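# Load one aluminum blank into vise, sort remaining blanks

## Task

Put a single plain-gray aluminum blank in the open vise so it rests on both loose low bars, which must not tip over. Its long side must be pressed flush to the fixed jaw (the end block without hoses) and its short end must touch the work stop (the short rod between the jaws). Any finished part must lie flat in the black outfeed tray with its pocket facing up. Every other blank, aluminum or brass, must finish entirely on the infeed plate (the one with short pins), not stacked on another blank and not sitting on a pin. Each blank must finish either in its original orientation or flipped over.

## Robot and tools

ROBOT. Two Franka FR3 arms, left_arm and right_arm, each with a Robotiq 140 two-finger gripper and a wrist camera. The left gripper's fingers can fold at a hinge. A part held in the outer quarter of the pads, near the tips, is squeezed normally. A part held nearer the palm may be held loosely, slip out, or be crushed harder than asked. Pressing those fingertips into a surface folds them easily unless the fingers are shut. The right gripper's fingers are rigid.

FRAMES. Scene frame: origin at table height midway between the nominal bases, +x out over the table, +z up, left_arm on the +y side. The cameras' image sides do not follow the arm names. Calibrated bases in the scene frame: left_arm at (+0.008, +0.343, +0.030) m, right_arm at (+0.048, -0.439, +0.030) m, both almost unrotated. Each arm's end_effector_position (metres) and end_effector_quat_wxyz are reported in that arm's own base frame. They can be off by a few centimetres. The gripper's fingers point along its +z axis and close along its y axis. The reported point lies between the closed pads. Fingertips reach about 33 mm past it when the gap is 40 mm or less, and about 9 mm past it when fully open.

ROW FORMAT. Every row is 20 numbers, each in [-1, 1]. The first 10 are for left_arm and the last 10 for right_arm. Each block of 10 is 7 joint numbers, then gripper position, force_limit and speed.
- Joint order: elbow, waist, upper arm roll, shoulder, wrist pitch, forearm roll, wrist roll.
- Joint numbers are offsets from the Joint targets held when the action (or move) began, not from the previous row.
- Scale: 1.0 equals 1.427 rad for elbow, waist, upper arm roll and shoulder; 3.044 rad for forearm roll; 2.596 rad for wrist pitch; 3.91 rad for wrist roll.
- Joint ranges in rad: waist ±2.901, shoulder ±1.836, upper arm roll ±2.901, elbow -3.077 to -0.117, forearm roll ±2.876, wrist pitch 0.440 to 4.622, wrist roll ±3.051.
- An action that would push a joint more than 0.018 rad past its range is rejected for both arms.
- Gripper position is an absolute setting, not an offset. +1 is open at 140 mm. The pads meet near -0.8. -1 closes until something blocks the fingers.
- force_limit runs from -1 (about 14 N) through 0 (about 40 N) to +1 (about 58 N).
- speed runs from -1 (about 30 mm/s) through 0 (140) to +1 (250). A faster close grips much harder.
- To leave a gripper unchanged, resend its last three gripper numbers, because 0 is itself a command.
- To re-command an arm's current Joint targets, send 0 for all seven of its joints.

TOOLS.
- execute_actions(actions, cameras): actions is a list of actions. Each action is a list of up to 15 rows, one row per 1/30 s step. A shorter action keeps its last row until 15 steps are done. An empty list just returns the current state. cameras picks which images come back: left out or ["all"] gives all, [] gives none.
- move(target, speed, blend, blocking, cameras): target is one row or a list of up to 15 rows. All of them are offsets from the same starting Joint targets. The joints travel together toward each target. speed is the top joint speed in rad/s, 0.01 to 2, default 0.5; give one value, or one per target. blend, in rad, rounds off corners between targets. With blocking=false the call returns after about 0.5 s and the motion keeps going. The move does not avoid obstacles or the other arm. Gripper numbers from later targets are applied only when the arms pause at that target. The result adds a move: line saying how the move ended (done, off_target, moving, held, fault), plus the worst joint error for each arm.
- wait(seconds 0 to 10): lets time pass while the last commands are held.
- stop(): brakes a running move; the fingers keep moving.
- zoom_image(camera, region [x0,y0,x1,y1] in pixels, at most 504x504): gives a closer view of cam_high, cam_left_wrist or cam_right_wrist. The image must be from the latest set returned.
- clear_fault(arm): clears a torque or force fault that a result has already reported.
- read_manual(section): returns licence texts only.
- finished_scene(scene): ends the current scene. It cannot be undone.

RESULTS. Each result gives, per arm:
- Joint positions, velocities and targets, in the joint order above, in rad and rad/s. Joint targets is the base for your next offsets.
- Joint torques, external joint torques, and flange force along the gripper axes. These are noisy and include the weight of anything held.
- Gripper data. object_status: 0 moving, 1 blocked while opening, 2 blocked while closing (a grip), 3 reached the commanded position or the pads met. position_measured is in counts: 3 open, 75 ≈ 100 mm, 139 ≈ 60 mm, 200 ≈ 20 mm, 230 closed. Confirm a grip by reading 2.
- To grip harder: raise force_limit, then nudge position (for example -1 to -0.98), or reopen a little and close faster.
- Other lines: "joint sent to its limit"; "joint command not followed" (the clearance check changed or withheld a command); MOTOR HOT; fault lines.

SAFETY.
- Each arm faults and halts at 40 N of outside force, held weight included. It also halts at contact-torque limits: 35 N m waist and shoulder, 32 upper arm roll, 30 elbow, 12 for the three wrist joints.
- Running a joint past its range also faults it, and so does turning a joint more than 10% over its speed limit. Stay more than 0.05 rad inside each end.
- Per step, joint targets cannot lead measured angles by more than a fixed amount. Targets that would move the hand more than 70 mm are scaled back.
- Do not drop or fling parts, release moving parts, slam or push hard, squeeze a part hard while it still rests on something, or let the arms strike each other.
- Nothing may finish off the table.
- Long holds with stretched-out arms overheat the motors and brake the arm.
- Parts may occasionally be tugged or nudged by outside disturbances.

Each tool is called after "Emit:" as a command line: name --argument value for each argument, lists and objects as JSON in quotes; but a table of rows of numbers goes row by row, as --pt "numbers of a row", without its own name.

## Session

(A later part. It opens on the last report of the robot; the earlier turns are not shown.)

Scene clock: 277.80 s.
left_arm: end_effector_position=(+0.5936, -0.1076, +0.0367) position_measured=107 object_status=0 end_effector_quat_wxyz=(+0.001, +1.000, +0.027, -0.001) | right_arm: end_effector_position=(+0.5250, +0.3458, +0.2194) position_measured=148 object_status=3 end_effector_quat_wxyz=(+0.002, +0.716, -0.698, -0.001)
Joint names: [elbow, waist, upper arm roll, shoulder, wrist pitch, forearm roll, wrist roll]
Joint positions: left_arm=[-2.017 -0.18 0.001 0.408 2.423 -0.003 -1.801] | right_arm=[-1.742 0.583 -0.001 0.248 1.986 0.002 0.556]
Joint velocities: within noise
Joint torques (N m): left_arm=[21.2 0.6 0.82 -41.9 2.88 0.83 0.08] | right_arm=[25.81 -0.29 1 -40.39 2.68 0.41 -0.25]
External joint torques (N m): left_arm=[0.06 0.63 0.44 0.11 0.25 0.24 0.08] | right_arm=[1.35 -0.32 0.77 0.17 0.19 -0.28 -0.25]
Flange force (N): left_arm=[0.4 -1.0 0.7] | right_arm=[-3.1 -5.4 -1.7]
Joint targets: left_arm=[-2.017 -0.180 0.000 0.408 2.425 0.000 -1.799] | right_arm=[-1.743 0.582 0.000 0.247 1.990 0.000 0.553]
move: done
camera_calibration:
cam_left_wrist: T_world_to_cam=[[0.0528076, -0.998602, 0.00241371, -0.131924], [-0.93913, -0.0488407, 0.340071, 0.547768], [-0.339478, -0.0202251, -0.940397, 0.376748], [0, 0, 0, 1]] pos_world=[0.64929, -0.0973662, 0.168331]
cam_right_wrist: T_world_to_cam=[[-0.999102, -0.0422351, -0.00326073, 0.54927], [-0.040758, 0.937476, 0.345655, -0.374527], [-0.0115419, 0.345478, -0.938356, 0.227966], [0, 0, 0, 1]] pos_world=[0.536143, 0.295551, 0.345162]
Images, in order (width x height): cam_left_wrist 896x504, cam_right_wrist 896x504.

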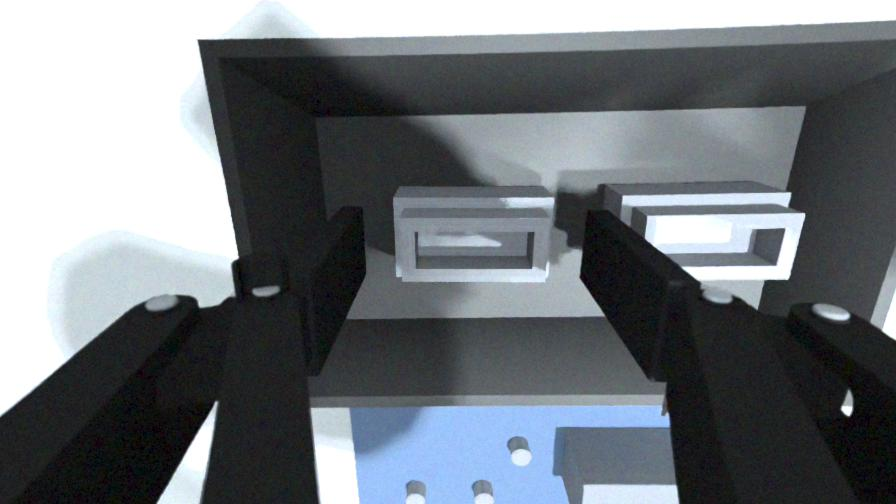

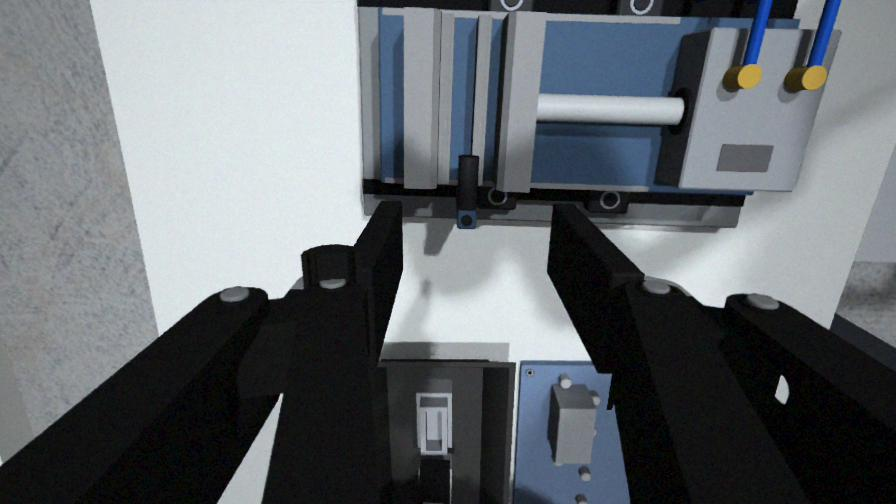

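Emit:
zoom_image --camera "cam_right_wrist" --region '[380, 0, 560, 240]'

Emit:
zoom_image --camera "cam_right_wrist" --region '[510, 350, 650, 504]'

Scaled by 2.100 from the camera's 896x504 image, which has a finer 1280x720 frame.

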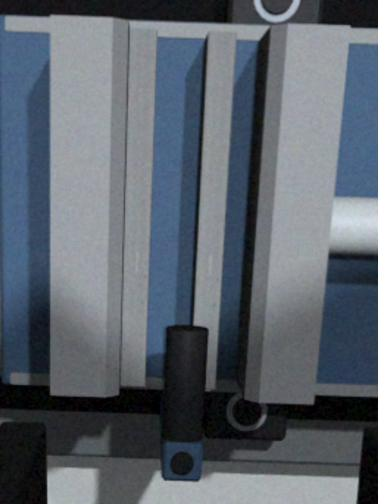

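Scaled by 3.273 from the camera's 896x504 image, which has a finer 1280x720 frame.

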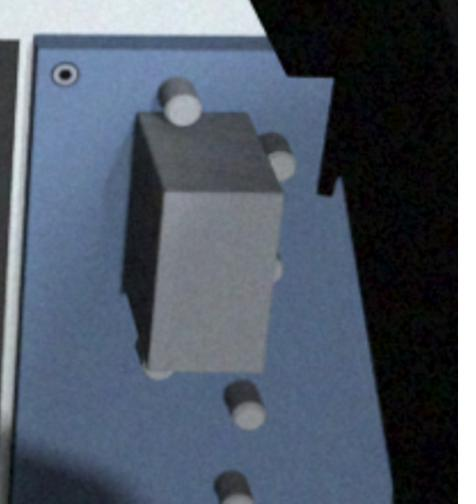

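Emit:
move --pt "0.012286 0 0 -0.058096 -0.038689 0 0 0.18 -0.05 -1 0 0 0 0 0 0 0 -0.15 -0.05 -1" --pt "0.032091 0 0 -0.099189 -0.072164 0 0 0.18 -0.05 -1 0 0 0 0 0 0 0 -0.15 -0.05 -1" --pt "0.060725 0 0 -0.133498 -0.106763 0 0 0.18 -0.05 -1 0 0 0 0 0 0 0 -0.15 -0.05 -1" --pt "-0.172961 0.266188 0 -0.595944 -0.232125 0 0.109425 0.18 -0.05 -1 0.211401 0.267912 0 0.256735 0.02492 0 0.094862 -0.15 -0.05 -1" --speed '[0.3, 0.3, 0.3, 0.6]' --blend '[0.02, 0.02, 0.02, 0]' --cameras '["cam_high", "cam_right_wrist"]'

Scene clock: 314.63 s.
left_arm: end_effector_position=(+0.4131, +0.0823, +0.3201) position_measured=107 object_status=3 end_effector_quat_wxyz=(+0.001, +1.000, +0.003, +0.002) | right_arm: end_effector_position=(+0.4049, +0.5873, +0.1183) position_measured=148 object_status=3 end_effector_quat_wxyz=(+0.003, +0.723, -0.690, -0.001)
Joint names: [elbow, waist, upper arm roll, shoulder, wrist pitch, forearm roll, wrist roll]
Joint positions: left_arm=[-2.263 0.198 0.001 -0.44 1.825 -0.003 -1.376] | right_arm=[-1.443 0.965 0.001 0.614 2.05 0.001 0.919]
Joint velocities: left_arm=[0.001 0 0 -0.001 0 0 0.006] | right_arm=[0.001 -0.001 0 -0.003 0 -0.001 0.006]
Joint torques (N m): left_arm=[24.68 0.99 0.44 -17.54 2.57 1.08 0.11] | right_arm=[26.05 -0.67 1.03 -50.03 2.69 0.44 0.17]
External joint torques (N m): left_arm=[-0.09 0.95 0.81 -0.43 -0.07 0.25 0.11] | right_arm=[1.83 -0.7 0.48 0.58 0.22 -0.23 0.17]
Flange force (N): left_arm=[-2.0 -1.8 0.0] | right_arm=[-9.6 -7.8 -0.9]
Joint targets: left_arm=[-2.263 0.200 0.000 -0.442 1.822 0.000 -1.371] | right_arm=[-1.441 0.964 0.000 0.613 2.054 0.000 0.924]
move: done; blend cut to 0 rad at target 1
camera_calibration:
cam_right_wrist: T_world_to_cam=[[-0.997938, -0.0641672, -0.00165714, 0.451438], [-0.0608452, 0.93742, 0.342844, -0.562376], [-0.0204459, 0.342238, -0.939391, 0.0539882], [0, 0, 0, 1]] pos_world=[0.417393, 0.537673, 0.244271]
Images, in order (width x height): cam_high 896x504, cam_right_wrist 896x504.

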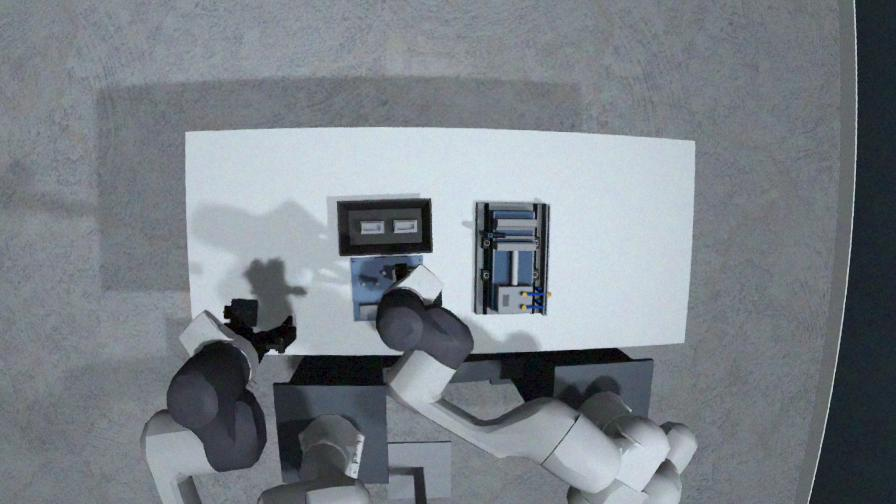

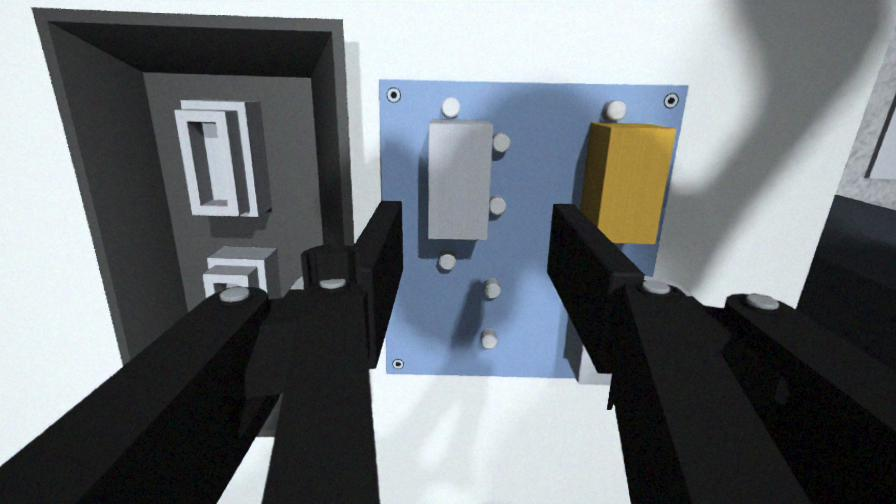

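Emit:
zoom_image --camera "cam_right_wrist" --region '[370, 70, 570, 290]'

Scaled by 2.291 from the camera's 896x504 image, which has a finer 1280x720 frame.

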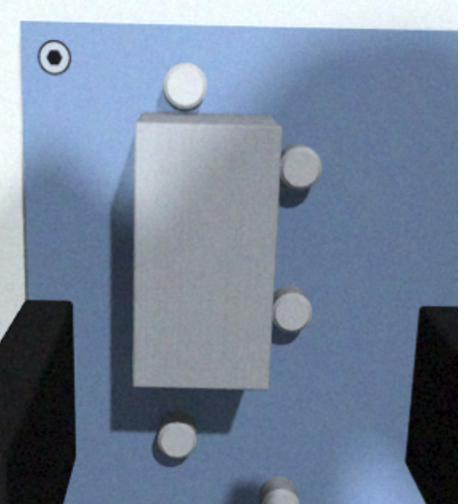

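Emit:
move --pt "0 0 0 0 0 0 0 0.18 -0.05 -1 -0.025959 -0.004649 0 0.051534 0.042597 0 -0.004254 -0.15 -0.05 -1" --pt "0 0 0 0 0 0 0 0.18 -0.05 -1 -0.031573 -0.004649 0 0.078966 0.060763 0 -0.004254 -0.15 -0.05 -1" --speed '[0.2, 0.1]' --blend '[0.02, 0]' --cameras '["cam_right_wrist"]'

Scene clock: 354.07 s.
left_arm: end_effector_position=(+0.4129, +0.0823, +0.3199) position_measured=107 object_status=3 end_effector_quat_wxyz=(+0.001, +1.000, +0.002, +0.001) | right_arm: end_effector_position=(+0.4099, +0.5860, +0.0322) position_measured=148 object_status=3 end_effector_quat_wxyz=(+0.002, +0.724, -0.690, -0.001)
Joint names: [elbow, waist, upper arm roll, shoulder, wrist pitch, forearm roll, wrist roll]
Joint positions: left_arm=[-2.263 0.198 0.001 -0.44 1.824 -0.003 -1.374] | right_arm=[-1.486 0.959 0.001 0.726 2.207 0.001 0.911]
Joint velocities: left_arm=[within noise] | right_arm=[0.001 0 0 0 0.003 0 -0.001]
Joint torques (N m): left_arm=[24.88 0.92 0.48 -17.5 2.64 1.08 0.11] | right_arm=[24.64 -0.65 1.23 -51.59 2.74 0.38 -0.25]
External joint torques (N m): left_arm=[0.08 0.9 0.87 -0.36 0 0.26 0.11] | right_arm=[1.34 -0.69 0.59 0.69 0.26 -0.24 -0.25]
Flange force (N): left_arm=[-1.3 -2.0 -0.3] | right_arm=[-6.7 -6.6 1.2]
Joint targets: left_arm=[-2.263 0.200 0.000 -0.442 1.822 0.000 -1.371] | right_arm=[-1.487 0.957 0.000 0.726 2.212 0.000 0.907]
move: done; blend cut to 0 rad at target 1
camera_calibration:
cam_right_wrist: T_world_to_cam=[[-0.997854, -0.0654061, -0.00304269, 0.456919], [-0.0624507, 0.936744, 0.344398, -0.530363], [-0.0196755, 0.343849, -0.938819, -0.0276296], [0, 0, 0, 1]] pos_world=[0.422273, 0.5362, 0.158107]
Images, in order (width x height): cam_right_wrist 896x504.

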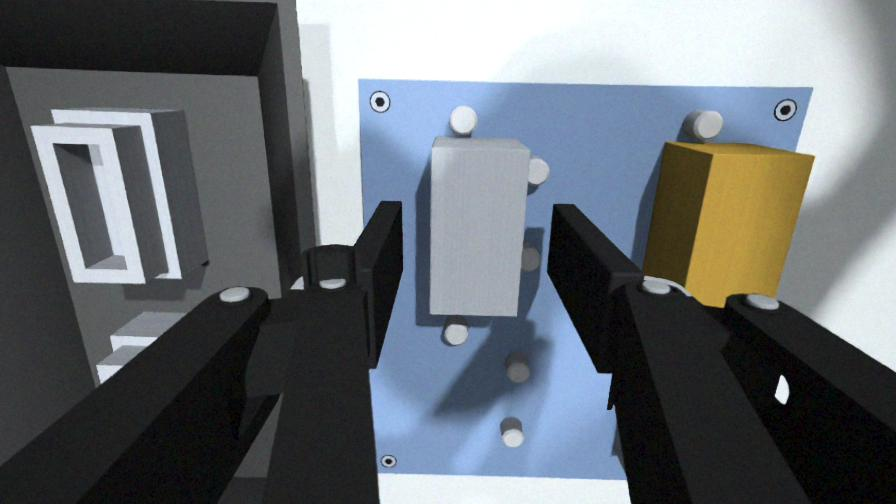

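Emit:
move --target '[0, 0, 0, 0, 0, 0, 0, 0.18, -0.05, -1, 0, 0, 0, 0, 0, 0, 0, -1, -0.05, -1]' --cameras '["cam_right_wrist"]'

Scene clock: 362.47 s.
left_arm: end_effector_position=(+0.4128, +0.0823, +0.3199) position_measured=107 object_status=3 end_effector_quat_wxyz=(+0.002, +1.000, +0.002, +0.001) | right_arm: end_effector_position=(+0.4102, +0.5863, +0.0324) position_measured=183 object_status=0 end_effector_quat_wxyz=(+0.002, +0.724, -0.690, -0.001)
Joint names: [elbow, waist, upper arm roll, shoulder, wrist pitch, forearm roll, wrist roll]
Joint positions: left_arm=[-2.263 0.198 0.001 -0.44 1.824 -0.003 -1.374] | right_arm=[-1.486 0.959 0.001 0.726 2.208 0.001 0.91]
Joint velocities: within noise
Joint torques (N m): left_arm=[24.91 0.94 0.47 -17.5 2.64 1.07 0.08] | right_arm=[24.49 -0.69 1.26 -51.14 2.63 0.38 -0.23]
External joint torques (N m): left_arm=[0.16 0.91 0.85 -0.44 0 0.25 0.08] | right_arm=[1.14 -0.78 0.57 1.22 0.14 -0.24 -0.23]
Flange force (N): left_arm=[-1.3 -1.9 -0.4] | right_arm=[-7.4 -7.2 1.8]
Joint targets: left_arm=[-2.263 0.200 0.000 -0.442 1.822 0.000 -1.371] | right_arm=[-1.487 0.957 0.000 0.726 2.212 0.000 0.907]
move: done
camera_calibration:
cam_right_wrist: T_world_to_cam=[[-0.997841, -0.065567, -0.00385729, 0.457321], [-0.0628634, 0.936382, 0.345306, -0.530326], [-0.0190288, 0.344803, -0.938482, -0.0284307], [0, 0, 0, 1]] pos_world=[0.422454, 0.536376, 0.158207]
Images, in order (width x height): cam_right_wrist 896x504.

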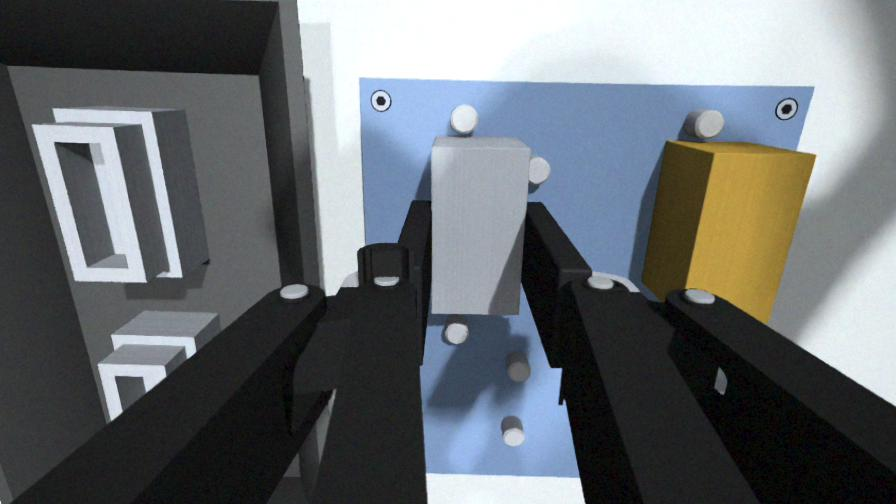

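Emit:
execute_actions --actions '[]' --cameras '[]'

Scene clock: 370.33 s.
left_arm: end_effector_position=(+0.4128, +0.0823, +0.3199) position_measured=107 object_status=3 end_effector_quat_wxyz=(+0.002, +1.000, +0.002, +0.001) | right_arm: end_effector_position=(+0.4102, +0.5863, +0.0324) position_measured=183 object_status=2 end_effector_quat_wxyz=(+0.002, +0.724, -0.690, -0.001)
Joint names: [elbow, waist, upper arm roll, shoulder, wrist pitch, forearm roll, wrist roll]
Joint positions: left_arm=[-2.263 0.198 0.001 -0.44 1.824 -0.003 -1.374] | right_arm=[-1.486 0.959 0.001 0.726 2.208 0.001 0.91]
Joint velocities: within noise
Joint torques (N m): left_arm=[24.94 0.91 0.38 -17.49 2.64 1.06 0.13] | right_arm=[24.6 -0.65 1.2 -51.16 2.63 0.39 -0.2]
External joint torques (N m): left_arm=[0.18 0.95 0.85 -0.41 0.01 0.25 0.13] | right_arm=[1.38 -0.51 0.69 0.97 0.16 -0.22 -0.2]
Flange force (N): left_arm=[-1.2 -2.1 -0.5] | right_arm=[-8.0 -7.2 1.4]
Joint targets: left_arm=[-2.263 0.200 0.000 -0.442 1.822 0.000 -1.371] | right_arm=[-1.487 0.957 0.000 0.726 2.212 0.000 0.907]
Tool commands: left_gripper/position=+0.18 left_gripper/force_limit=-0.05 left_gripper/speed=-1.0 right_gripper/position=-1.0 right_gripper/force_limit=-0.05 right_gripper/speed=-1.0
No camera images: "cameras" was empty.

Emit:
move --pt "0 0 0 0 0 0 0 0.18 -0.05 -1 0.005615 0 0 -0.027432 -0.018166 0 0 -1 -0.05 -1" --pt "0 0 0 0 0 0 0 0.18 -0.05 -1 0.028582 0 0 -0.069607 -0.053973 0 0 -1 -0.05 -1" --pt "0 0 0 0 0 0 0 0.18 -0.05 -1 0.069076 0 0 -0.10076 -0.093357 0 0 -1 -0.05 -1" --pt "0 0 0 0 0 0 0 0.18 -0.05 -1 -0.299384 -0.301634 0 -0.35467 -0.03039 0 -0.103691 -1 -0.05 -1" --speed '[0.12, 0.25, 0.25, 0.5]' --blend '[0.02, 0.03, 0.04, 0]' --cameras '["cam_right_wrist"]'

Scene clock: 391.03 s.
left_arm: end_effector_position=(+0.4127, +0.0823, +0.3198) position_measured=107 object_status=3 end_effector_quat_wxyz=(+0.002, +1.000, +0.002, +0.001) | right_arm: end_effector_position=(+0.5227, +0.3025, +0.1674) position_measured=183 object_status=2 end_effector_quat_wxyz=(+0.004, +0.713, -0.701, -0.002)
Joint names: [elbow, waist, upper arm roll, shoulder, wrist pitch, forearm roll, wrist roll]
Joint positions: left_arm=[-2.263 0.198 0.001 -0.44 1.824 -0.003 -1.374] | right_arm=[-1.913 0.526 -0.002 0.223 2.128 0.001 0.507]
Joint velocities: left_arm=[within noise] | right_arm=[0.001 -0.001 0 0 0.001 0 -0.004]
Joint torques (N m): left_arm=[24.95 0.88 0.42 -17.49 2.66 1.06 0.11] | right_arm=[25.8 -0.38 1.22 -40.34 2.86 0.43 -0.31]
External joint torques (N m): left_arm=[0.21 0.94 0.91 -0.32 0.04 0.24 0.11] | right_arm=[1.92 -0.34 1.09 -1.08 0.35 -0.19 -0.31]
Flange force (N): left_arm=[-0.9 -2.2 -0.5] | right_arm=[-1.9 -3.8 -2.7]
Joint targets: left_arm=[-2.263 0.200 0.000 -0.442 1.822 0.000 -1.371] | right_arm=[-1.914 0.527 0.000 0.220 2.133 0.000 0.502]
move: done; blend cut to 0 rad at target 1
camera_calibration:
cam_right_wrist: T_world_to_cam=[[-0.999423, -0.0339518, 0.000736263, 0.542044], [-0.0316379, 0.93875, 0.343145, -0.32077], [-0.0123415, 0.342923, -0.939282, 0.195435], [0, 0, 0, 1]] pos_world=[0.533995, 0.252507, 0.29324]
Images, in order (width x height): cam_right_wrist 896x504.

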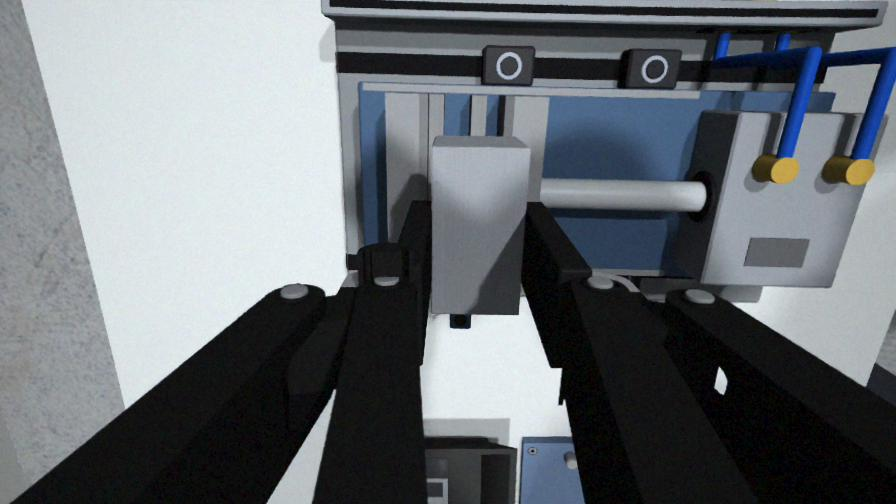

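Emit:
zoom_image --camera "cam_right_wrist" --region '[340, 70, 590, 210]'

Emit:
zoom_image --camera "cam_right_wrist" --region '[340, 190, 590, 340]'

Scaled by 2.016 from the camera's 896x504 image, which has a finer 1280x720 frame.

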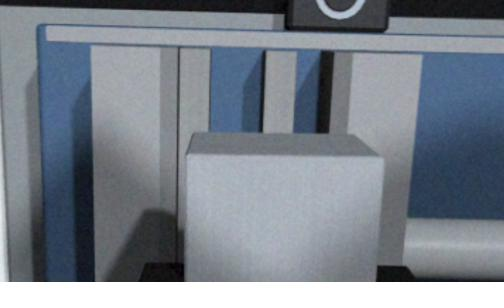

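Scaled by 2.016 from the camera's 896x504 image, which has a finer 1280x720 frame.

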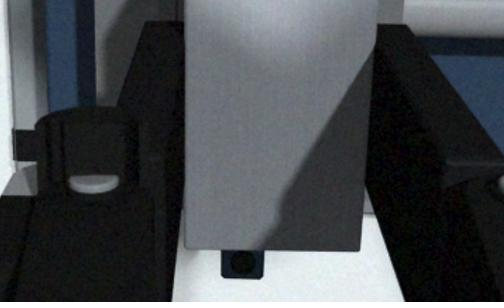

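Emit:
zoom_image --camera "cam_right_wrist" --region '[375, 85, 475, 205]'

Emit:
zoom_image --camera "cam_right_wrist" --region '[475, 85, 575, 205]'

Scaled by 4.200 from the camera's 896x504 image, which has a finer 1280x720 frame.

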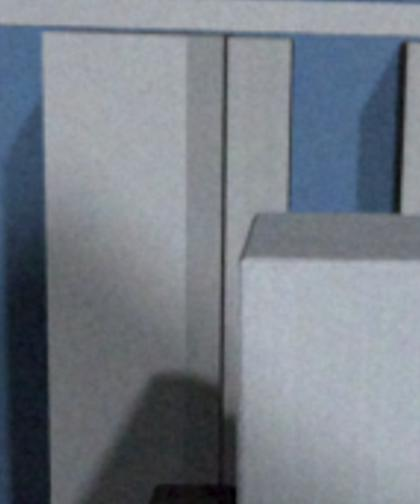

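Scaled by 4.200 from the camera's 896x504 image, which has a finer 1280x720 frame.

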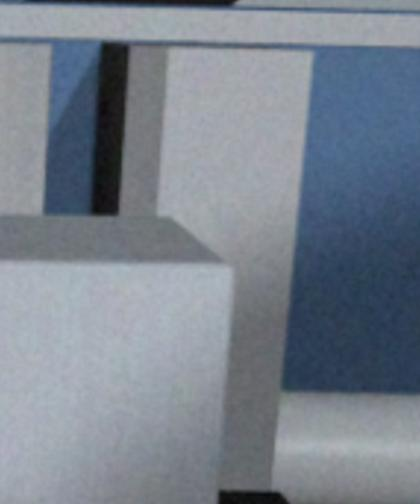

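Emit:
move --target '[0, 0, 0, 0, 0, 0, 0, 0.18, -0.05, -1, -0.022165, -0.002062, 0, 0.034957, 0.0314, 0, 0.005211, -1, -0.05, -1]' --speed 0.12 --cameras '["cam_right_wrist"]'

Emit:
zoom_image --camera "cam_right_wrist" --region '[375, 75, 475, 205]'

Emit:
zoom_image --camera "cam_right_wrist" --region '[475, 75, 575, 205]'

Emit:
zoom_image --camera "cam_right_wrist" --region '[400, 230, 550, 340]'

Scene clock: 482.77 s.
left_arm: end_effector_position=(+0.4127, +0.0823, +0.3198) position_measured=107 object_status=3 end_effector_quat_wxyz=(+0.002, +1.000, +0.002, +0.001) | right_arm: end_effector_position=(+0.5247, +0.3030, +0.1309) position_measured=183 object_status=2 end_effector_quat_wxyz=(+0.004, +0.709, -0.705, -0.001)
Joint names: [elbow, waist, upper arm roll, shoulder, wrist pitch, forearm roll, wrist roll]
Joint positions: left_arm=[-2.263 0.198 0.001 -0.44 1.824 -0.003 -1.374] | right_arm=[-1.945 0.526 -0.002 0.271 2.208 0.001 0.518]
Joint velocities: left_arm=[within noise] | right_arm=[0 0.001 0.001 0.001 0.004 -0.001 0.001]
Joint torques (N m): left_arm=[24.97 0.87 0.43 -17.49 2.68 1.07 0.11] | right_arm=[25.44 -0.73 1.21 -40.63 2.93 0.4 0.1]
External joint torques (N m): left_arm=[0.15 0.83 0.8 -0.28 0.04 0.24 0.11] | right_arm=[2.09 -0.7 1.02 -0.36 0.42 -0.2 0.1]
Flange force (N): left_arm=[-0.9 -1.9 -0.3] | right_arm=[-3.5 -6.1 -1.5]
Joint targets: left_arm=[-2.263 0.200 0.000 -0.442 1.822 0.000 -1.371] | right_arm=[-1.945 0.524 0.000 0.270 2.215 0.000 0.522]
move: done
camera_calibration:
cam_right_wrist: T_world_to_cam=[[-0.999751, -0.0222932, -0.000194744, 0.540804], [-0.0210047, 0.938966, 0.343368, -0.314373], [-0.00747194, 0.343287, -0.939201, 0.158409], [0, 0, 0, 1]] pos_world=[0.535249, 0.252862, 0.256829]
Images, in order (width x height): cam_right_wrist 896x504.

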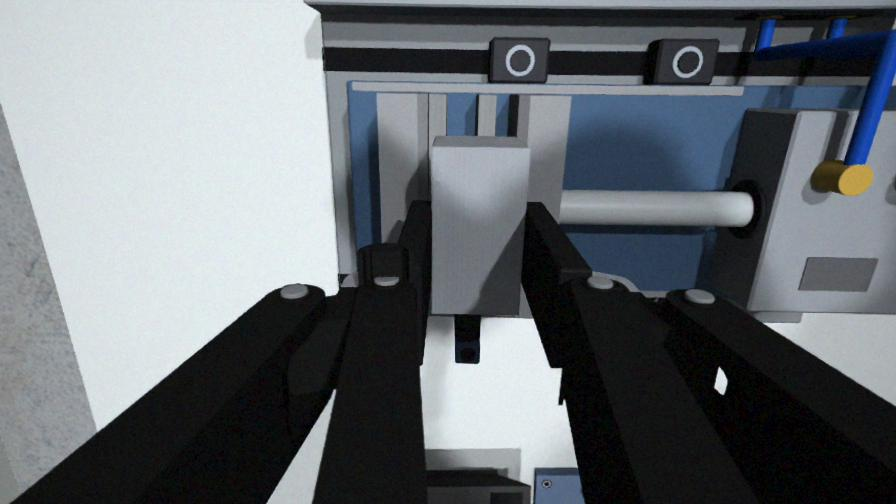

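Scaled by 3.877 from the camera's 896x504 image, which has a finer 1280x720 frame.

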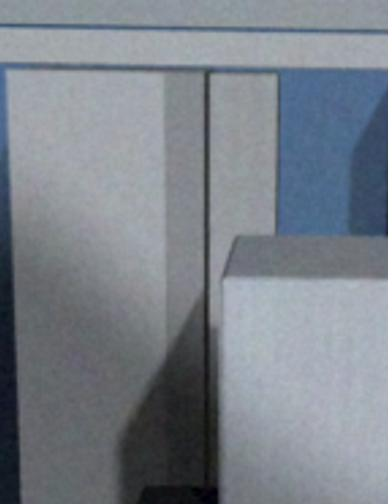

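Scaled by 3.877 from the camera's 896x504 image, which has a finer 1280x720 frame.

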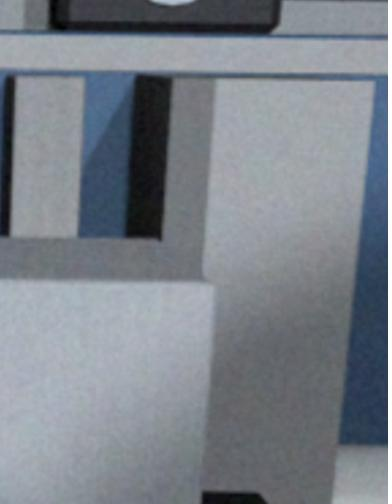

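Scaled by 3.360 from the camera's 896x504 image, which has a finer 1280x720 frame.

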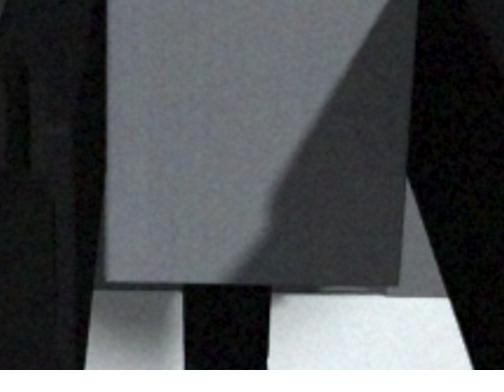

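Emit:
move --target '[0, 0, 0, 0, 0, 0, 0, 0.18, -0.05, -1, -0.011111, -0.001074, 0, 0.021943, 0.01817, 0, 0.000243, -1, -0.05, -1]' --speed 0.05 --cameras '["cam_right_wrist"]'

Scene clock: 507.50 s.
left_arm: end_effector_position=(+0.4127, +0.0823, +0.3198) position_measured=107 object_status=3 end_effector_quat_wxyz=(+0.002, +1.000, +0.002, +0.001) | right_arm: end_effector_position=(+0.5259, +0.3027, +0.1096) position_measured=183 object_status=2 end_effector_quat_wxyz=(+0.003, +0.708, -0.707, -0.001)
Joint names: [elbow, waist, upper arm roll, shoulder, wrist pitch, forearm roll, wrist roll]
Joint positions: left_arm=[-2.263 0.198 0.001 -0.44 1.824 -0.003 -1.374] | right_arm=[-1.961 0.524 -0.002 0.302 2.256 0.001 0.52]
Joint velocities: left_arm=[within noise] | right_arm=[0.001 0 0 0 0.004 0 0.002]
Joint torques (N m): left_arm=[24.99 0.92 0.43 -17.54 2.68 1.06 0.1] | right_arm=[24.83 -0.82 1.29 -40.9 2.84 0.38 0.11]
External joint torques (N m): left_arm=[0.24 0.91 0.83 -0.48 0.04 0.24 0.1] | right_arm=[1.97 -0.89 1 -0.19 0.34 -0.2 0.11]
Flange force (N): left_arm=[-1.2 -1.9 -0.5] | right_arm=[-3.3 -6.3 -1.1]
Joint targets: left_arm=[-2.263 0.200 0.000 -0.442 1.822 0.000 -1.371] | right_arm=[-1.961 0.522 0.000 0.301 2.262 0.000 0.523]
move: done
camera_calibration:
cam_right_wrist: T_world_to_cam=[[-0.999822, -0.0188449, -0.00106218, 0.541096], [-0.0180619, 0.938905, 0.343703, -0.308235], [-0.00547977, 0.343661, -0.939078, 0.137294], [0, 0, 0, 1]] pos_world=[0.536185, 0.252418, 0.235446]
Images, in order (width x height): cam_right_wrist 896x504.

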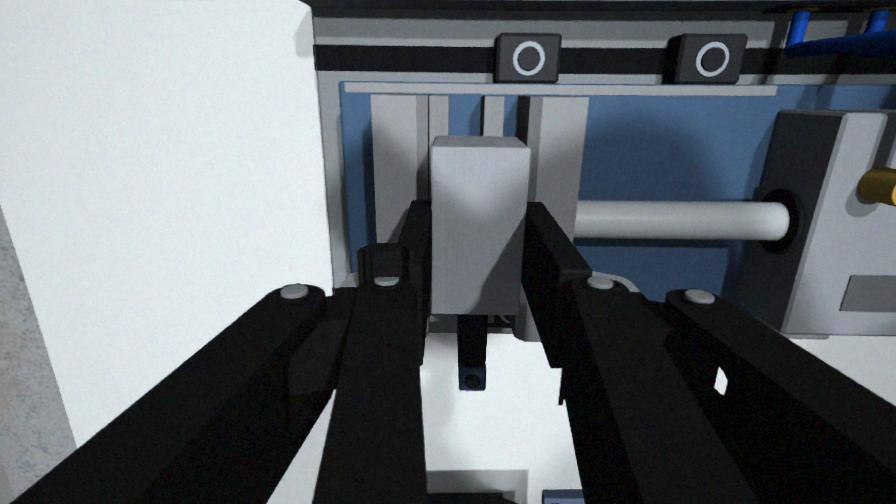

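Emit:
move --target '[0, 0, 0, 0, 0, 0, 0, 0.18, -0.05, -1, 0.002474, -0.000575, 0, 0.001655, -0.00045, 0, -0.00021, -1, -0.05, -1]' --speed 0.03 --cameras '[]'

Emit:
move --target '[0, 0, 0, 0, 0, 0, 0, 0.18, -0.05, -1, 0.002474, -0.000575, 0, 0.001655, -0.00045, 0, -0.00021, -1, -0.05, -1]' --speed 0.03 --cameras '[]'

Scene clock: 522.67 s.
left_arm: end_effector_position=(+0.4127, +0.0823, +0.3198) position_measured=107 object_status=3 end_effector_quat_wxyz=(+0.002, +1.000, +0.002, +0.001) | right_arm: end_effector_position=(+0.5261, +0.3022, +0.1085) position_measured=183 object_status=2 end_effector_quat_wxyz=(+0.004, +0.707, -0.707, -0.001)
Joint names: [elbow, waist, upper arm roll, shoulder, wrist pitch, forearm roll, wrist roll]
Joint positions: left_arm=[-2.263 0.198 0.001 -0.44 1.824 -0.003 -1.374] | right_arm=[-1.961 0.523 -0.002 0.304 2.257 0.001 0.52]
Joint velocities: within noise
Joint torques (N m): left_arm=[24.95 0.95 0.39 -17.48 2.69 1.06 0.1] | right_arm=[25.62 -0.8 1.22 -40.75 2.66 0.38 0]
External joint torques (N m): left_arm=[0.12 0.93 0.79 -0.25 0.04 0.24 0.1] | right_arm=[2.81 -0.82 0.97 -0.07 0.16 -0.2 0]
Flange force (N): left_arm=[-0.8 -2.0 -0.2] | right_arm=[-5.2 -9.8 -1.9]
Joint targets: left_arm=[-2.263 0.200 0.000 -0.442 1.822 0.000 -1.371] | right_arm=[-1.958 0.522 0.000 0.304 2.261 0.000 0.522]
move: done
No camera images: "cameras" was empty.

Scene clock: 523.37 s.
left_arm: end_effector_position=(+0.4127, +0.0823, +0.3198) position_measured=107 object_status=3 end_effector_quat_wxyz=(+0.002, +1.000, +0.002, +0.001) | right_arm: end_effector_position=(+0.5274, +0.3024, +0.1087) position_measured=183 object_status=2 end_effector_quat_wxyz=(+0.003, +0.707, -0.707, -0.001)
Joint names: [elbow, waist, upper arm roll, shoulder, wrist pitch, forearm roll, wrist roll]
Joint positions: left_arm=[-2.263 0.198 0.001 -0.44 1.824 -0.003 -1.374] | right_arm=[-1.957 0.522 -0.002 0.306 2.257 0.001 0.52]
Joint velocities: within noise
Joint torques (N m): left_arm=[24.96 0.83 0.44 -17.5 2.69 1.07 0.12] | right_arm=[25.71 -0.83 1.28 -40.72 2.62 0.37 -0.03]
External joint torques (N m): left_arm=[0.17 0.85 0.87 -0.32 0.05 0.25 0.12] | right_arm=[2.77 -0.96 0.93 0.19 0.1 -0.2 -0.03]
Flange force (N): left_arm=[-0.9 -2.0 -0.3] | right_arm=[-5.3 -10.5 -1.6]
Joint targets: left_arm=[-2.263 0.200 0.000 -0.442 1.822 0.000 -1.371] | right_arm=[-1.954 0.521 0.000 0.306 2.260 0.000 0.521]
move: done
No camera images: "cameras" was empty.

Emit:
move --target '[0, 0, 0, 0, 0, 0, 0, 0.18, -0.05, -1, 0.002474, -0.000575, 0, 0.001655, -0.00045, 0, -0.00021, -1, -0.05, -1]' --speed 0.03 --cameras '[]'

Emit:
move --target '[0, 0, 0, 0, 0, 0, 0, 0.18, -0.05, -1, 0.001237, -0.000288, 0, 0.000828, -0.000225, 0, -0.000105, -1, -0.05, -1]' --speed 0.03 --cameras '[]'

Scene clock: 527.37 s.
left_arm: end_effector_position=(+0.4126, +0.0823, +0.3198) position_measured=107 object_status=3 end_effector_quat_wxyz=(+0.002, +1.000, +0.002, +0.001) | right_arm: end_effector_position=(+0.5285, +0.3026, +0.1086) position_measured=183 object_status=2 end_effector_quat_wxyz=(+0.003, +0.707, -0.707, -0.001)
Joint names: [elbow, waist, upper arm roll, shoulder, wrist pitch, forearm roll, wrist roll]
Joint positions: left_arm=[-2.263 0.198 0.001 -0.44 1.824 -0.003 -1.374] | right_arm=[-1.954 0.522 -0.002 0.308 2.257 0.001 0.52]
Joint velocities: within noise
Joint torques (N m): left_arm=[24.96 0.9 0.47 -17.52 2.67 1.07 0.11] | right_arm=[25.87 -0.86 1.15 -40.96 2.88 0.37 -0.02]
External joint torques (N m): left_arm=[0.18 0.97 0.97 -0.43 0.03 0.25 0.1] | right_arm=[2.88 -0.89 0.88 0.15 0.35 -0.2 -0.02]
Flange force (N): left_arm=[-1.3 -2.2 -0.4] | right_arm=[-5.3 -10.4 -1.2]
Joint targets: left_arm=[-2.263 0.200 0.000 -0.442 1.822 0.000 -1.371] | right_arm=[-1.951 0.520 0.000 0.308 2.258 0.000 0.521]
move: done
No camera images: "cameras" was empty.

Scene clock: 528.07 s.
left_arm: end_effector_position=(+0.4126, +0.0823, +0.3198) position_measured=107 object_status=3 end_effector_quat_wxyz=(+0.002, +1.000, +0.002, +0.001) | right_arm: end_effector_position=(+0.5285, +0.3029, +0.1082) position_measured=183 object_status=2 end_effector_quat_wxyz=(+0.003, +0.707, -0.707, -0.001)
Joint names: [elbow, waist, upper arm roll, shoulder, wrist pitch, forearm roll, wrist roll]
Joint positions: left_arm=[-2.263 0.198 0.001 -0.44 1.824 -0.003 -1.374] | right_arm=[-1.953 0.522 -0.002 0.31 2.257 0.001 0.52]
Joint velocities: within noise
Joint torques (N m): left_arm=[24.99 0.86 0.41 -17.48 2.67 1.08 0.11] | right_arm=[26.33 -1.13 0.98 -40.98 2.99 0.37 0.01]
External joint torques (N m): left_arm=[0.16 0.95 0.93 -0.32 0.02 0.26 0.11] | right_arm=[3.34 -1.15 0.72 0.2 0.47 -0.21 0.01]
Flange force (N): left_arm=[-1.0 -2.2 -0.4] | right_arm=[-6.0 -12.2 -1.3]
Joint targets: left_arm=[-2.263 0.200 0.000 -0.442 1.822 0.000 -1.371] | right_arm=[-1.949 0.520 0.000 0.310 2.258 0.000 0.520]
move: done
No camera images: "cameras" was empty.

Emit:
move --target '[0, 0, 0, 0, 0, 0, 0, 0.18, -0.05, -1, 0.002474, -0.000575, 0, 0.001655, -0.00045, 0, -0.00021, -1, -0.05, -1]' --speed 0.03 --cameras '["cam_right_wrist"]'

Scene clock: 531.77 s.
left_arm: end_effector_position=(+0.4126, +0.0823, +0.3198) position_measured=107 object_status=3 end_effector_quat_wxyz=(+0.002, +1.000, +0.002, +0.001) | right_arm: end_effector_position=(+0.5286, +0.3031, +0.1079) position_measured=183 object_status=2 end_effector_quat_wxyz=(+0.004, +0.707, -0.707, -0.001)
Joint names: [elbow, waist, upper arm roll, shoulder, wrist pitch, forearm roll, wrist roll]
Joint positions: left_arm=[-2.263 0.198 0.001 -0.44 1.824 -0.003 -1.374] | right_arm=[-1.95 0.521 -0.001 0.312 2.254 0.001 0.52]
Joint velocities: within noise
Joint torques (N m): left_arm=[24.97 0.88 0.48 -17.47 2.68 1.07 0.15] | right_arm=[26.27 -1.5 0.67 -40.95 3.19 0.38 -0.07]
External joint torques (N m): left_arm=[0.17 0.82 0.82 -0.29 0.04 0.25 0.15] | right_arm=[3.29 -1.44 0.47 0.26 0.67 -0.2 -0.07]
Flange force (N): left_arm=[-0.9 -2.0 -0.4] | right_arm=[-5.3 -12.3 -0.7]
Joint targets: left_arm=[-2.263 0.200 0.000 -0.442 1.822 0.000 -1.371] | right_arm=[-1.945 0.519 0.000 0.312 2.257 0.000 0.519]
move: done
camera_calibration:
cam_right_wrist: T_world_to_cam=[[-0.999857, -0.0169004, 0.00012304, 0.54309], [-0.0158305, 0.939062, 0.343384, -0.309189], [-0.00591887, 0.343333, -0.939195, 0.135934], [0, 0, 0, 1]] pos_world=[0.538923, 0.252855, 0.233772]
Images, in order (width x height): cam_right_wrist 896x504.

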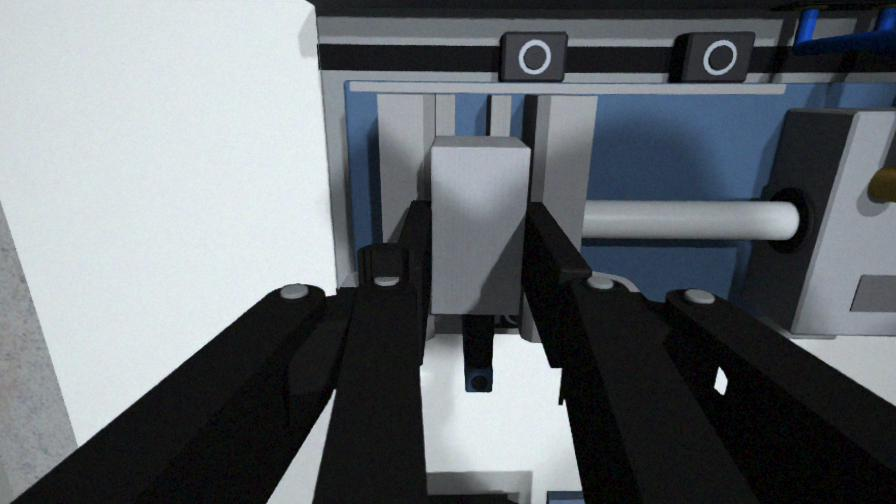

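Emit:
zoom_image --camera "cam_right_wrist" --region '[375, 75, 475, 205]'

Emit:
zoom_image --camera "cam_right_wrist" --region '[475, 75, 575, 205]'

Emit:
zoom_image --camera "cam_right_wrist" --region '[400, 280, 550, 400]'

Scaled by 3.877 from the camera's 896x504 image, which has a finer 1280x720 frame.

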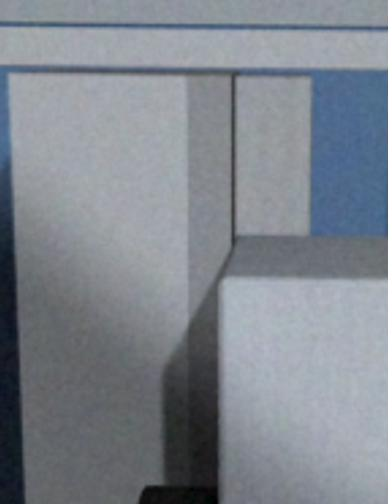

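Scaled by 3.877 from the camera's 896x504 image, which has a finer 1280x720 frame.

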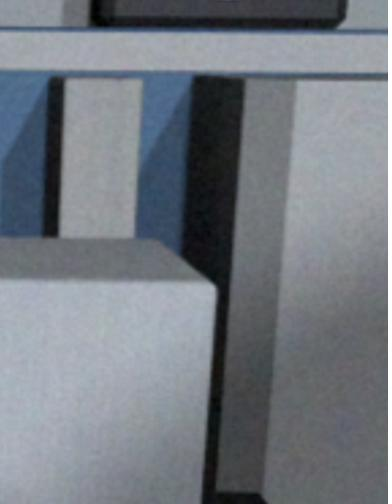

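Scaled by 3.360 from the camera's 896x504 image, which has a finer 1280x720 frame.

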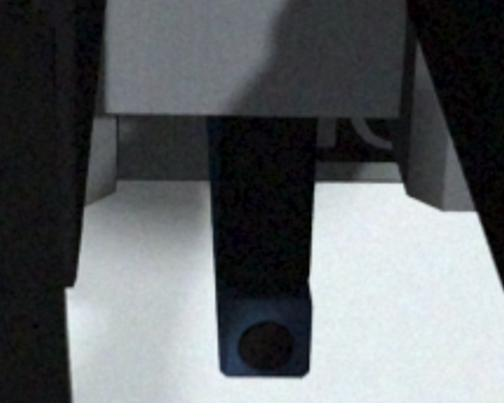

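Emit:
move --target '[0, 0, 0, 0, 0, 0, 0, 0.18, -0.05, -1, 0.002852, 0.001994, 0, 0.001908, -0.000518, 0, 0.000728, -1, -0.05, -1]' --speed 0.03 --cameras '[]'

Emit:
move --target '[0, 0, 0, 0, 0, 0, 0, 0.18, -0.05, -1, 0.002852, 0.001994, 0, 0.001908, -0.000518, 0, 0.000728, -1, -0.05, -1]' --speed 0.03 --cameras '[]'

Scene clock: 553.60 s.
left_arm: end_effector_position=(+0.4126, +0.0823, +0.3198) position_measured=107 object_status=3 end_effector_quat_wxyz=(+0.002, +1.000, +0.002, +0.001) | right_arm: end_effector_position=(+0.5287, +0.3033, +0.1075) position_measured=183 object_status=2 end_effector_quat_wxyz=(+0.005, +0.707, -0.707, -0.002)
Joint names: [elbow, waist, upper arm roll, shoulder, wrist pitch, forearm roll, wrist roll]
Joint positions: left_arm=[-2.263 0.198 0.001 -0.44 1.824 -0.003 -1.374] | right_arm=[-1.946 0.521 -0.001 0.315 2.251 0.001 0.52]
Joint velocities: within noise
Joint torques (N m): left_arm=[24.95 0.88 0.43 -17.47 2.69 1.07 0.07] | right_arm=[26.98 -0.65 0.49 -41.01 3.47 0.35 0.06]
External joint torques (N m): left_arm=[0.14 0.91 0.88 -0.32 0.04 0.25 0.07] | right_arm=[4.16 -0.54 0.33 0.06 0.98 -0.22 0.06]
Flange force (N): left_arm=[-1.0 -2.0 -0.3] | right_arm=[-7.7 -13.9 -1.0]
Joint targets: left_arm=[-2.263 0.200 0.000 -0.442 1.822 0.000 -1.371] | right_arm=[-1.941 0.522 0.000 0.315 2.255 0.000 0.522]
move: done
No camera images: "cameras" was empty.

Scene clock: 554.30 s.
left_arm: end_effector_position=(+0.4126, +0.0823, +0.3198) position_measured=107 object_status=3 end_effector_quat_wxyz=(+0.002, +1.000, +0.002, +0.001) | right_arm: end_effector_position=(+0.5287, +0.3047, +0.1068) position_measured=183 object_status=2 end_effector_quat_wxyz=(+0.005, +0.708, -0.707, -0.002)
Joint names: [elbow, waist, upper arm roll, shoulder, wrist pitch, forearm roll, wrist roll]
Joint positions: left_arm=[-2.263 0.198 0.001 -0.44 1.824 -0.003 -1.374] | right_arm=[-1.943 0.523 -0.001 0.318 2.25 0.001 0.52]
Joint velocities: within noise
Joint torques (N m): left_arm=[25.02 0.87 0.43 -17.5 2.69 1.07 0.12] | right_arm=[27.28 -0.03 0.85 -41.78 3.42 0.38 0.19]
External joint torques (N m): left_arm=[0.23 0.93 0.92 -0.41 0.05 0.26 0.12] | right_arm=[4.46 -0.07 0.55 -0.66 0.93 -0.19 0.19]
Flange force (N): left_arm=[-1.1 -2.2 -0.5] | right_arm=[-8.1 -12.9 -2.4]
Joint targets: left_arm=[-2.263 0.200 0.000 -0.442 1.822 0.000 -1.371] | right_arm=[-1.937 0.524 0.000 0.317 2.254 0.000 0.525]
move: done
No camera images: "cameras" was empty.

Emit:
move --target '[0, 0, 0, 0, 0, 0, 0, 0.18, -0.05, -1, 0.001896, 0.00234, 0, -0.000078, -0.001084, 0, 0.000854, -1, -0.05, -1]' --speed 0.03 --cameras '[]'

Emit:
move --target '[0, 0, 0, 0, 0, 0, 0, 0.18, -0.05, -1, 0.001426, 0.000997, 0, 0.000954, -0.000259, 0, 0.000364, -1, -0.05, -1]' --speed 0.03 --cameras '[]'

Scene clock: 560.63 s.
left_arm: end_effector_position=(+0.4126, +0.0823, +0.3198) position_measured=107 object_status=3 end_effector_quat_wxyz=(+0.002, +1.000, +0.002, +0.001) | right_arm: end_effector_position=(+0.5286, +0.3070, +0.1078) position_measured=183 object_status=2 end_effector_quat_wxyz=(+0.005, +0.708, -0.707, -0.002)
Joint names: [elbow, waist, upper arm roll, shoulder, wrist pitch, forearm roll, wrist roll]
Joint positions: left_arm=[-2.263 0.198 0.001 -0.44 1.824 -0.003 -1.374] | right_arm=[-1.94 0.527 -0.001 0.319 2.249 0.001 0.523]
Joint velocities: within noise
Joint torques (N m): left_arm=[24.95 0.87 0.37 -17.51 2.68 1.07 0.13] | right_arm=[26.8 0.08 0.84 -42.02 3.14 0.37 0.14]
External joint torques (N m): left_arm=[0.12 0.88 0.79 -0.35 0.04 0.25 0.13] | right_arm=[3.85 0.04 0.55 -0.74 0.63 -0.21 0.14]
Flange force (N): left_arm=[-1.2 -1.9 -0.3] | right_arm=[-7.0 -10.9 -2.7]
Joint targets: left_arm=[-2.263 0.200 0.000 -0.442 1.822 0.000 -1.371] | right_arm=[-1.934 0.528 0.000 0.317 2.251 0.000 0.528]
move: done
No camera images: "cameras" was empty.

Scene clock: 561.33 s.
left_arm: end_effector_position=(+0.4126, +0.0823, +0.3198) position_measured=107 object_status=3 end_effector_quat_wxyz=(+0.002, +1.000, +0.002, +0.001) | right_arm: end_effector_position=(+0.5286, +0.3079, +0.1079) position_measured=183 object_status=2 end_effector_quat_wxyz=(+0.005, +0.707, -0.707, -0.002)
Joint names: [elbow, waist, upper arm roll, shoulder, wrist pitch, forearm roll, wrist roll]
Joint positions: left_arm=[-2.263 0.198 0.001 -0.44 1.824 -0.003 -1.374] | right_arm=[-1.938 0.528 -0.001 0.32 2.248 0.001 0.525]
Joint velocities: within noise
Joint torques (N m): left_arm=[24.97 0.92 0.43 -17.47 2.7 1.07 0.12] | right_arm=[26.69 0.17 1.2 -41.96 3.23 0.37 0.24]
External joint torques (N m): left_arm=[0.21 0.95 0.89 -0.46 0.06 0.26 0.12] | right_arm=[3.91 0.13 0.9 -0.83 0.75 -0.2 0.24]
Flange force (N): left_arm=[-1.3 -2.1 -0.4] | right_arm=[-7.4 -10.5 -2.6]
Joint targets: left_arm=[-2.263 0.200 0.000 -0.442 1.822 0.000 -1.371] | right_arm=[-1.932 0.529 0.000 0.319 2.251 0.000 0.530]
move: done
No camera images: "cameras" was empty.

Emit:
move --target '[0, 0, 0, 0, 0, 0, 0, 0.18, -0.05, -1, 0.001426, 0.000997, 0, 0.000954, -0.000259, 0, 0.000364, -1, -0.05, -1]' --speed 0.03 --cameras '[]'

Emit:
move --target '[0, 0, 0, 0, 0, 0, 0, 0.18, -0.05, -1, 0.001426, 0.000997, 0, 0.000954, -0.000259, 0, 0.000364, -1, -0.05, -1]' --speed 0.03 --cameras '[]'

Scene clock: 565.73 s.
left_arm: end_effector_position=(+0.4126, +0.0823, +0.3197) position_measured=107 object_status=3 end_effector_quat_wxyz=(+0.002, +1.000, +0.002, +0.001) | right_arm: end_effector_position=(+0.5286, +0.3079, +0.1079) position_measured=183 object_status=2 end_effector_quat_wxyz=(+0.005, +0.707, -0.707, -0.002)
Joint names: [elbow, waist, upper arm roll, shoulder, wrist pitch, forearm roll, wrist roll]
Joint positions: left_arm=[-2.263 0.198 0.001 -0.44 1.824 -0.003 -1.374] | right_arm=[-1.936 0.528 -0.001 0.321 2.246 0.001 0.526]
Joint velocities: within noise
Joint torques (N m): left_arm=[24.93 0.86 0.44 -17.47 2.7 1.06 0.11] | right_arm=[27.11 0.92 1.78 -41.72 3.44 0.5 0.15]
External joint torques (N m): left_arm=[0.13 0.81 0.8 -0.31 0.06 0.24 0.11] | right_arm=[4.18 0.91 1.5 -0.35 0.94 -0.08 0.15]
Flange force (N): left_arm=[-1.0 -1.9 -0.2] | right_arm=[-9.3 -11.9 -1.7]
Joint targets: left_arm=[-2.263 0.200 0.000 -0.442 1.822 0.000 -1.371] | right_arm=[-1.930 0.531 0.000 0.320 2.250 0.000 0.531]
move: done
No camera images: "cameras" was empty.

Scene clock: 566.43 s.
left_arm: end_effector_position=(+0.4126, +0.0823, +0.3197) position_measured=107 object_status=3 end_effector_quat_wxyz=(+0.002, +1.000, +0.002, +0.001) | right_arm: end_effector_position=(+0.5287, +0.3080, +0.1080) position_measured=183 object_status=2 end_effector_quat_wxyz=(+0.006, +0.707, -0.707, -0.001)
Joint names: [elbow, waist, upper arm roll, shoulder, wrist pitch, forearm roll, wrist roll]
Joint positions: left_arm=[-2.263 0.198 0.001 -0.44 1.824 -0.003 -1.374] | right_arm=[-1.934 0.529 -0.001 0.322 2.243 0 0.527]
Joint velocities: within noise
Joint torques (N m): left_arm=[25.01 0.89 0.43 -17.49 2.68 1.07 0.12] | right_arm=[27.16 1.62 2.03 -41.54 3.6 0.76 0.11]
External joint torques (N m): left_arm=[0.25 0.88 0.84 -0.41 0.04 0.25 0.12] | right_arm=[4.3 1.54 1.69 -0.21 1.12 0.18 0.11]
Flange force (N): left_arm=[-1.0 -2.0 -0.6] | right_arm=[-10.3 -12.1 -1.3]
Joint targets: left_arm=[-2.263 0.200 0.000 -0.442 1.822 0.000 -1.371] | right_arm=[-1.928 0.532 0.000 0.321 2.249 0.000 0.533]
move: done
No camera images: "cameras" was empty.

Emit:
execute_actions --actions '[]' --cameras '["cam_high", "cam_right_wrist"]'

Scene clock: 580.67 s.
left_arm: end_effector_position=(+0.4126, +0.0823, +0.3197) position_measured=107 object_status=3 end_effector_quat_wxyz=(+0.002, +1.000, +0.002, +0.001) | right_arm: end_effector_position=(+0.5287, +0.3080, +0.1080) position_measured=183 object_status=2 end_effector_quat_wxyz=(+0.006, +0.707, -0.707, -0.001)
Joint names: [elbow, waist, upper arm roll, shoulder, wrist pitch, forearm roll, wrist roll]
Joint positions: left_arm=[-2.263 0.198 0.001 -0.44 1.824 -0.003 -1.374] | right_arm=[-1.934 0.529 -0.001 0.322 2.243 0 0.528]
Joint velocities: within noise
Joint torques (N m): left_arm=[24.96 0.87 0.38 -17.5 2.71 1.07 0.09] | right_arm=[27 1.37 2.13 -41.7 3.65 0.77 0.15]
External joint torques (N m): left_arm=[0.17 0.79 0.69 -0.33 0.06 0.24 0.09] | right_arm=[3.96 1.24 1.75 -0.07 1.14 0.19 0.15]
Flange force (N): left_arm=[-0.9 -1.7 -0.3] | right_arm=[-9.5 -11.3 -0.8]
Joint targets: left_arm=[-2.263 0.200 0.000 -0.442 1.822 0.000 -1.371] | right_arm=[-1.928 0.532 0.000 0.321 2.249 0.000 0.533]
Tool commands: left_gripper/position=+0.18 left_gripper/force_limit=-0.05 left_gripper/speed=-1.0 right_gripper/position=-1.0 right_gripper/force_limit=-0.05 right_gripper/speed=-1.0
camera_calibration:
cam_right_wrist: T_world_to_cam=[[-0.999844, -0.0173632, 0.00337986, 0.543011], [-0.0151769, 0.940191, 0.34031, -0.314201], [-0.00908658, 0.340206, -0.940307, 0.137089], [0, 0, 0, 1]] pos_world=[0.539403, 0.258199, 0.233996]
Images, in order (width x height): cam_high 896x504, cam_right_wrist 896x504.

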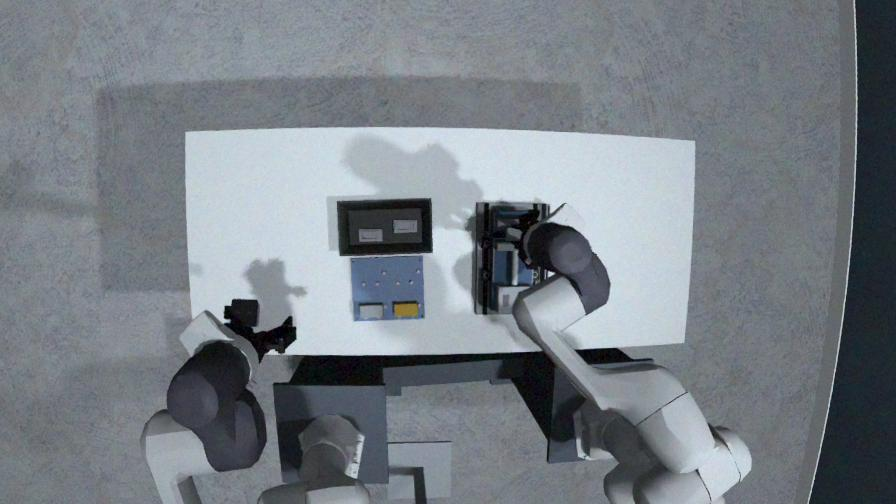

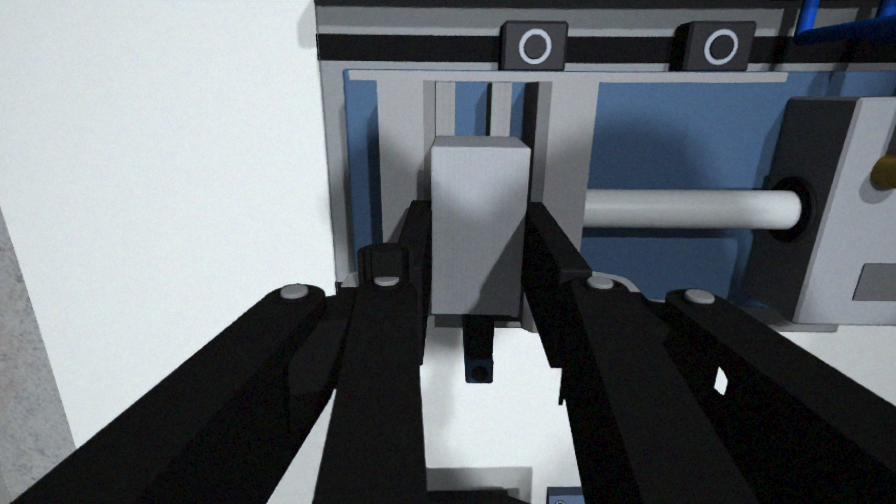

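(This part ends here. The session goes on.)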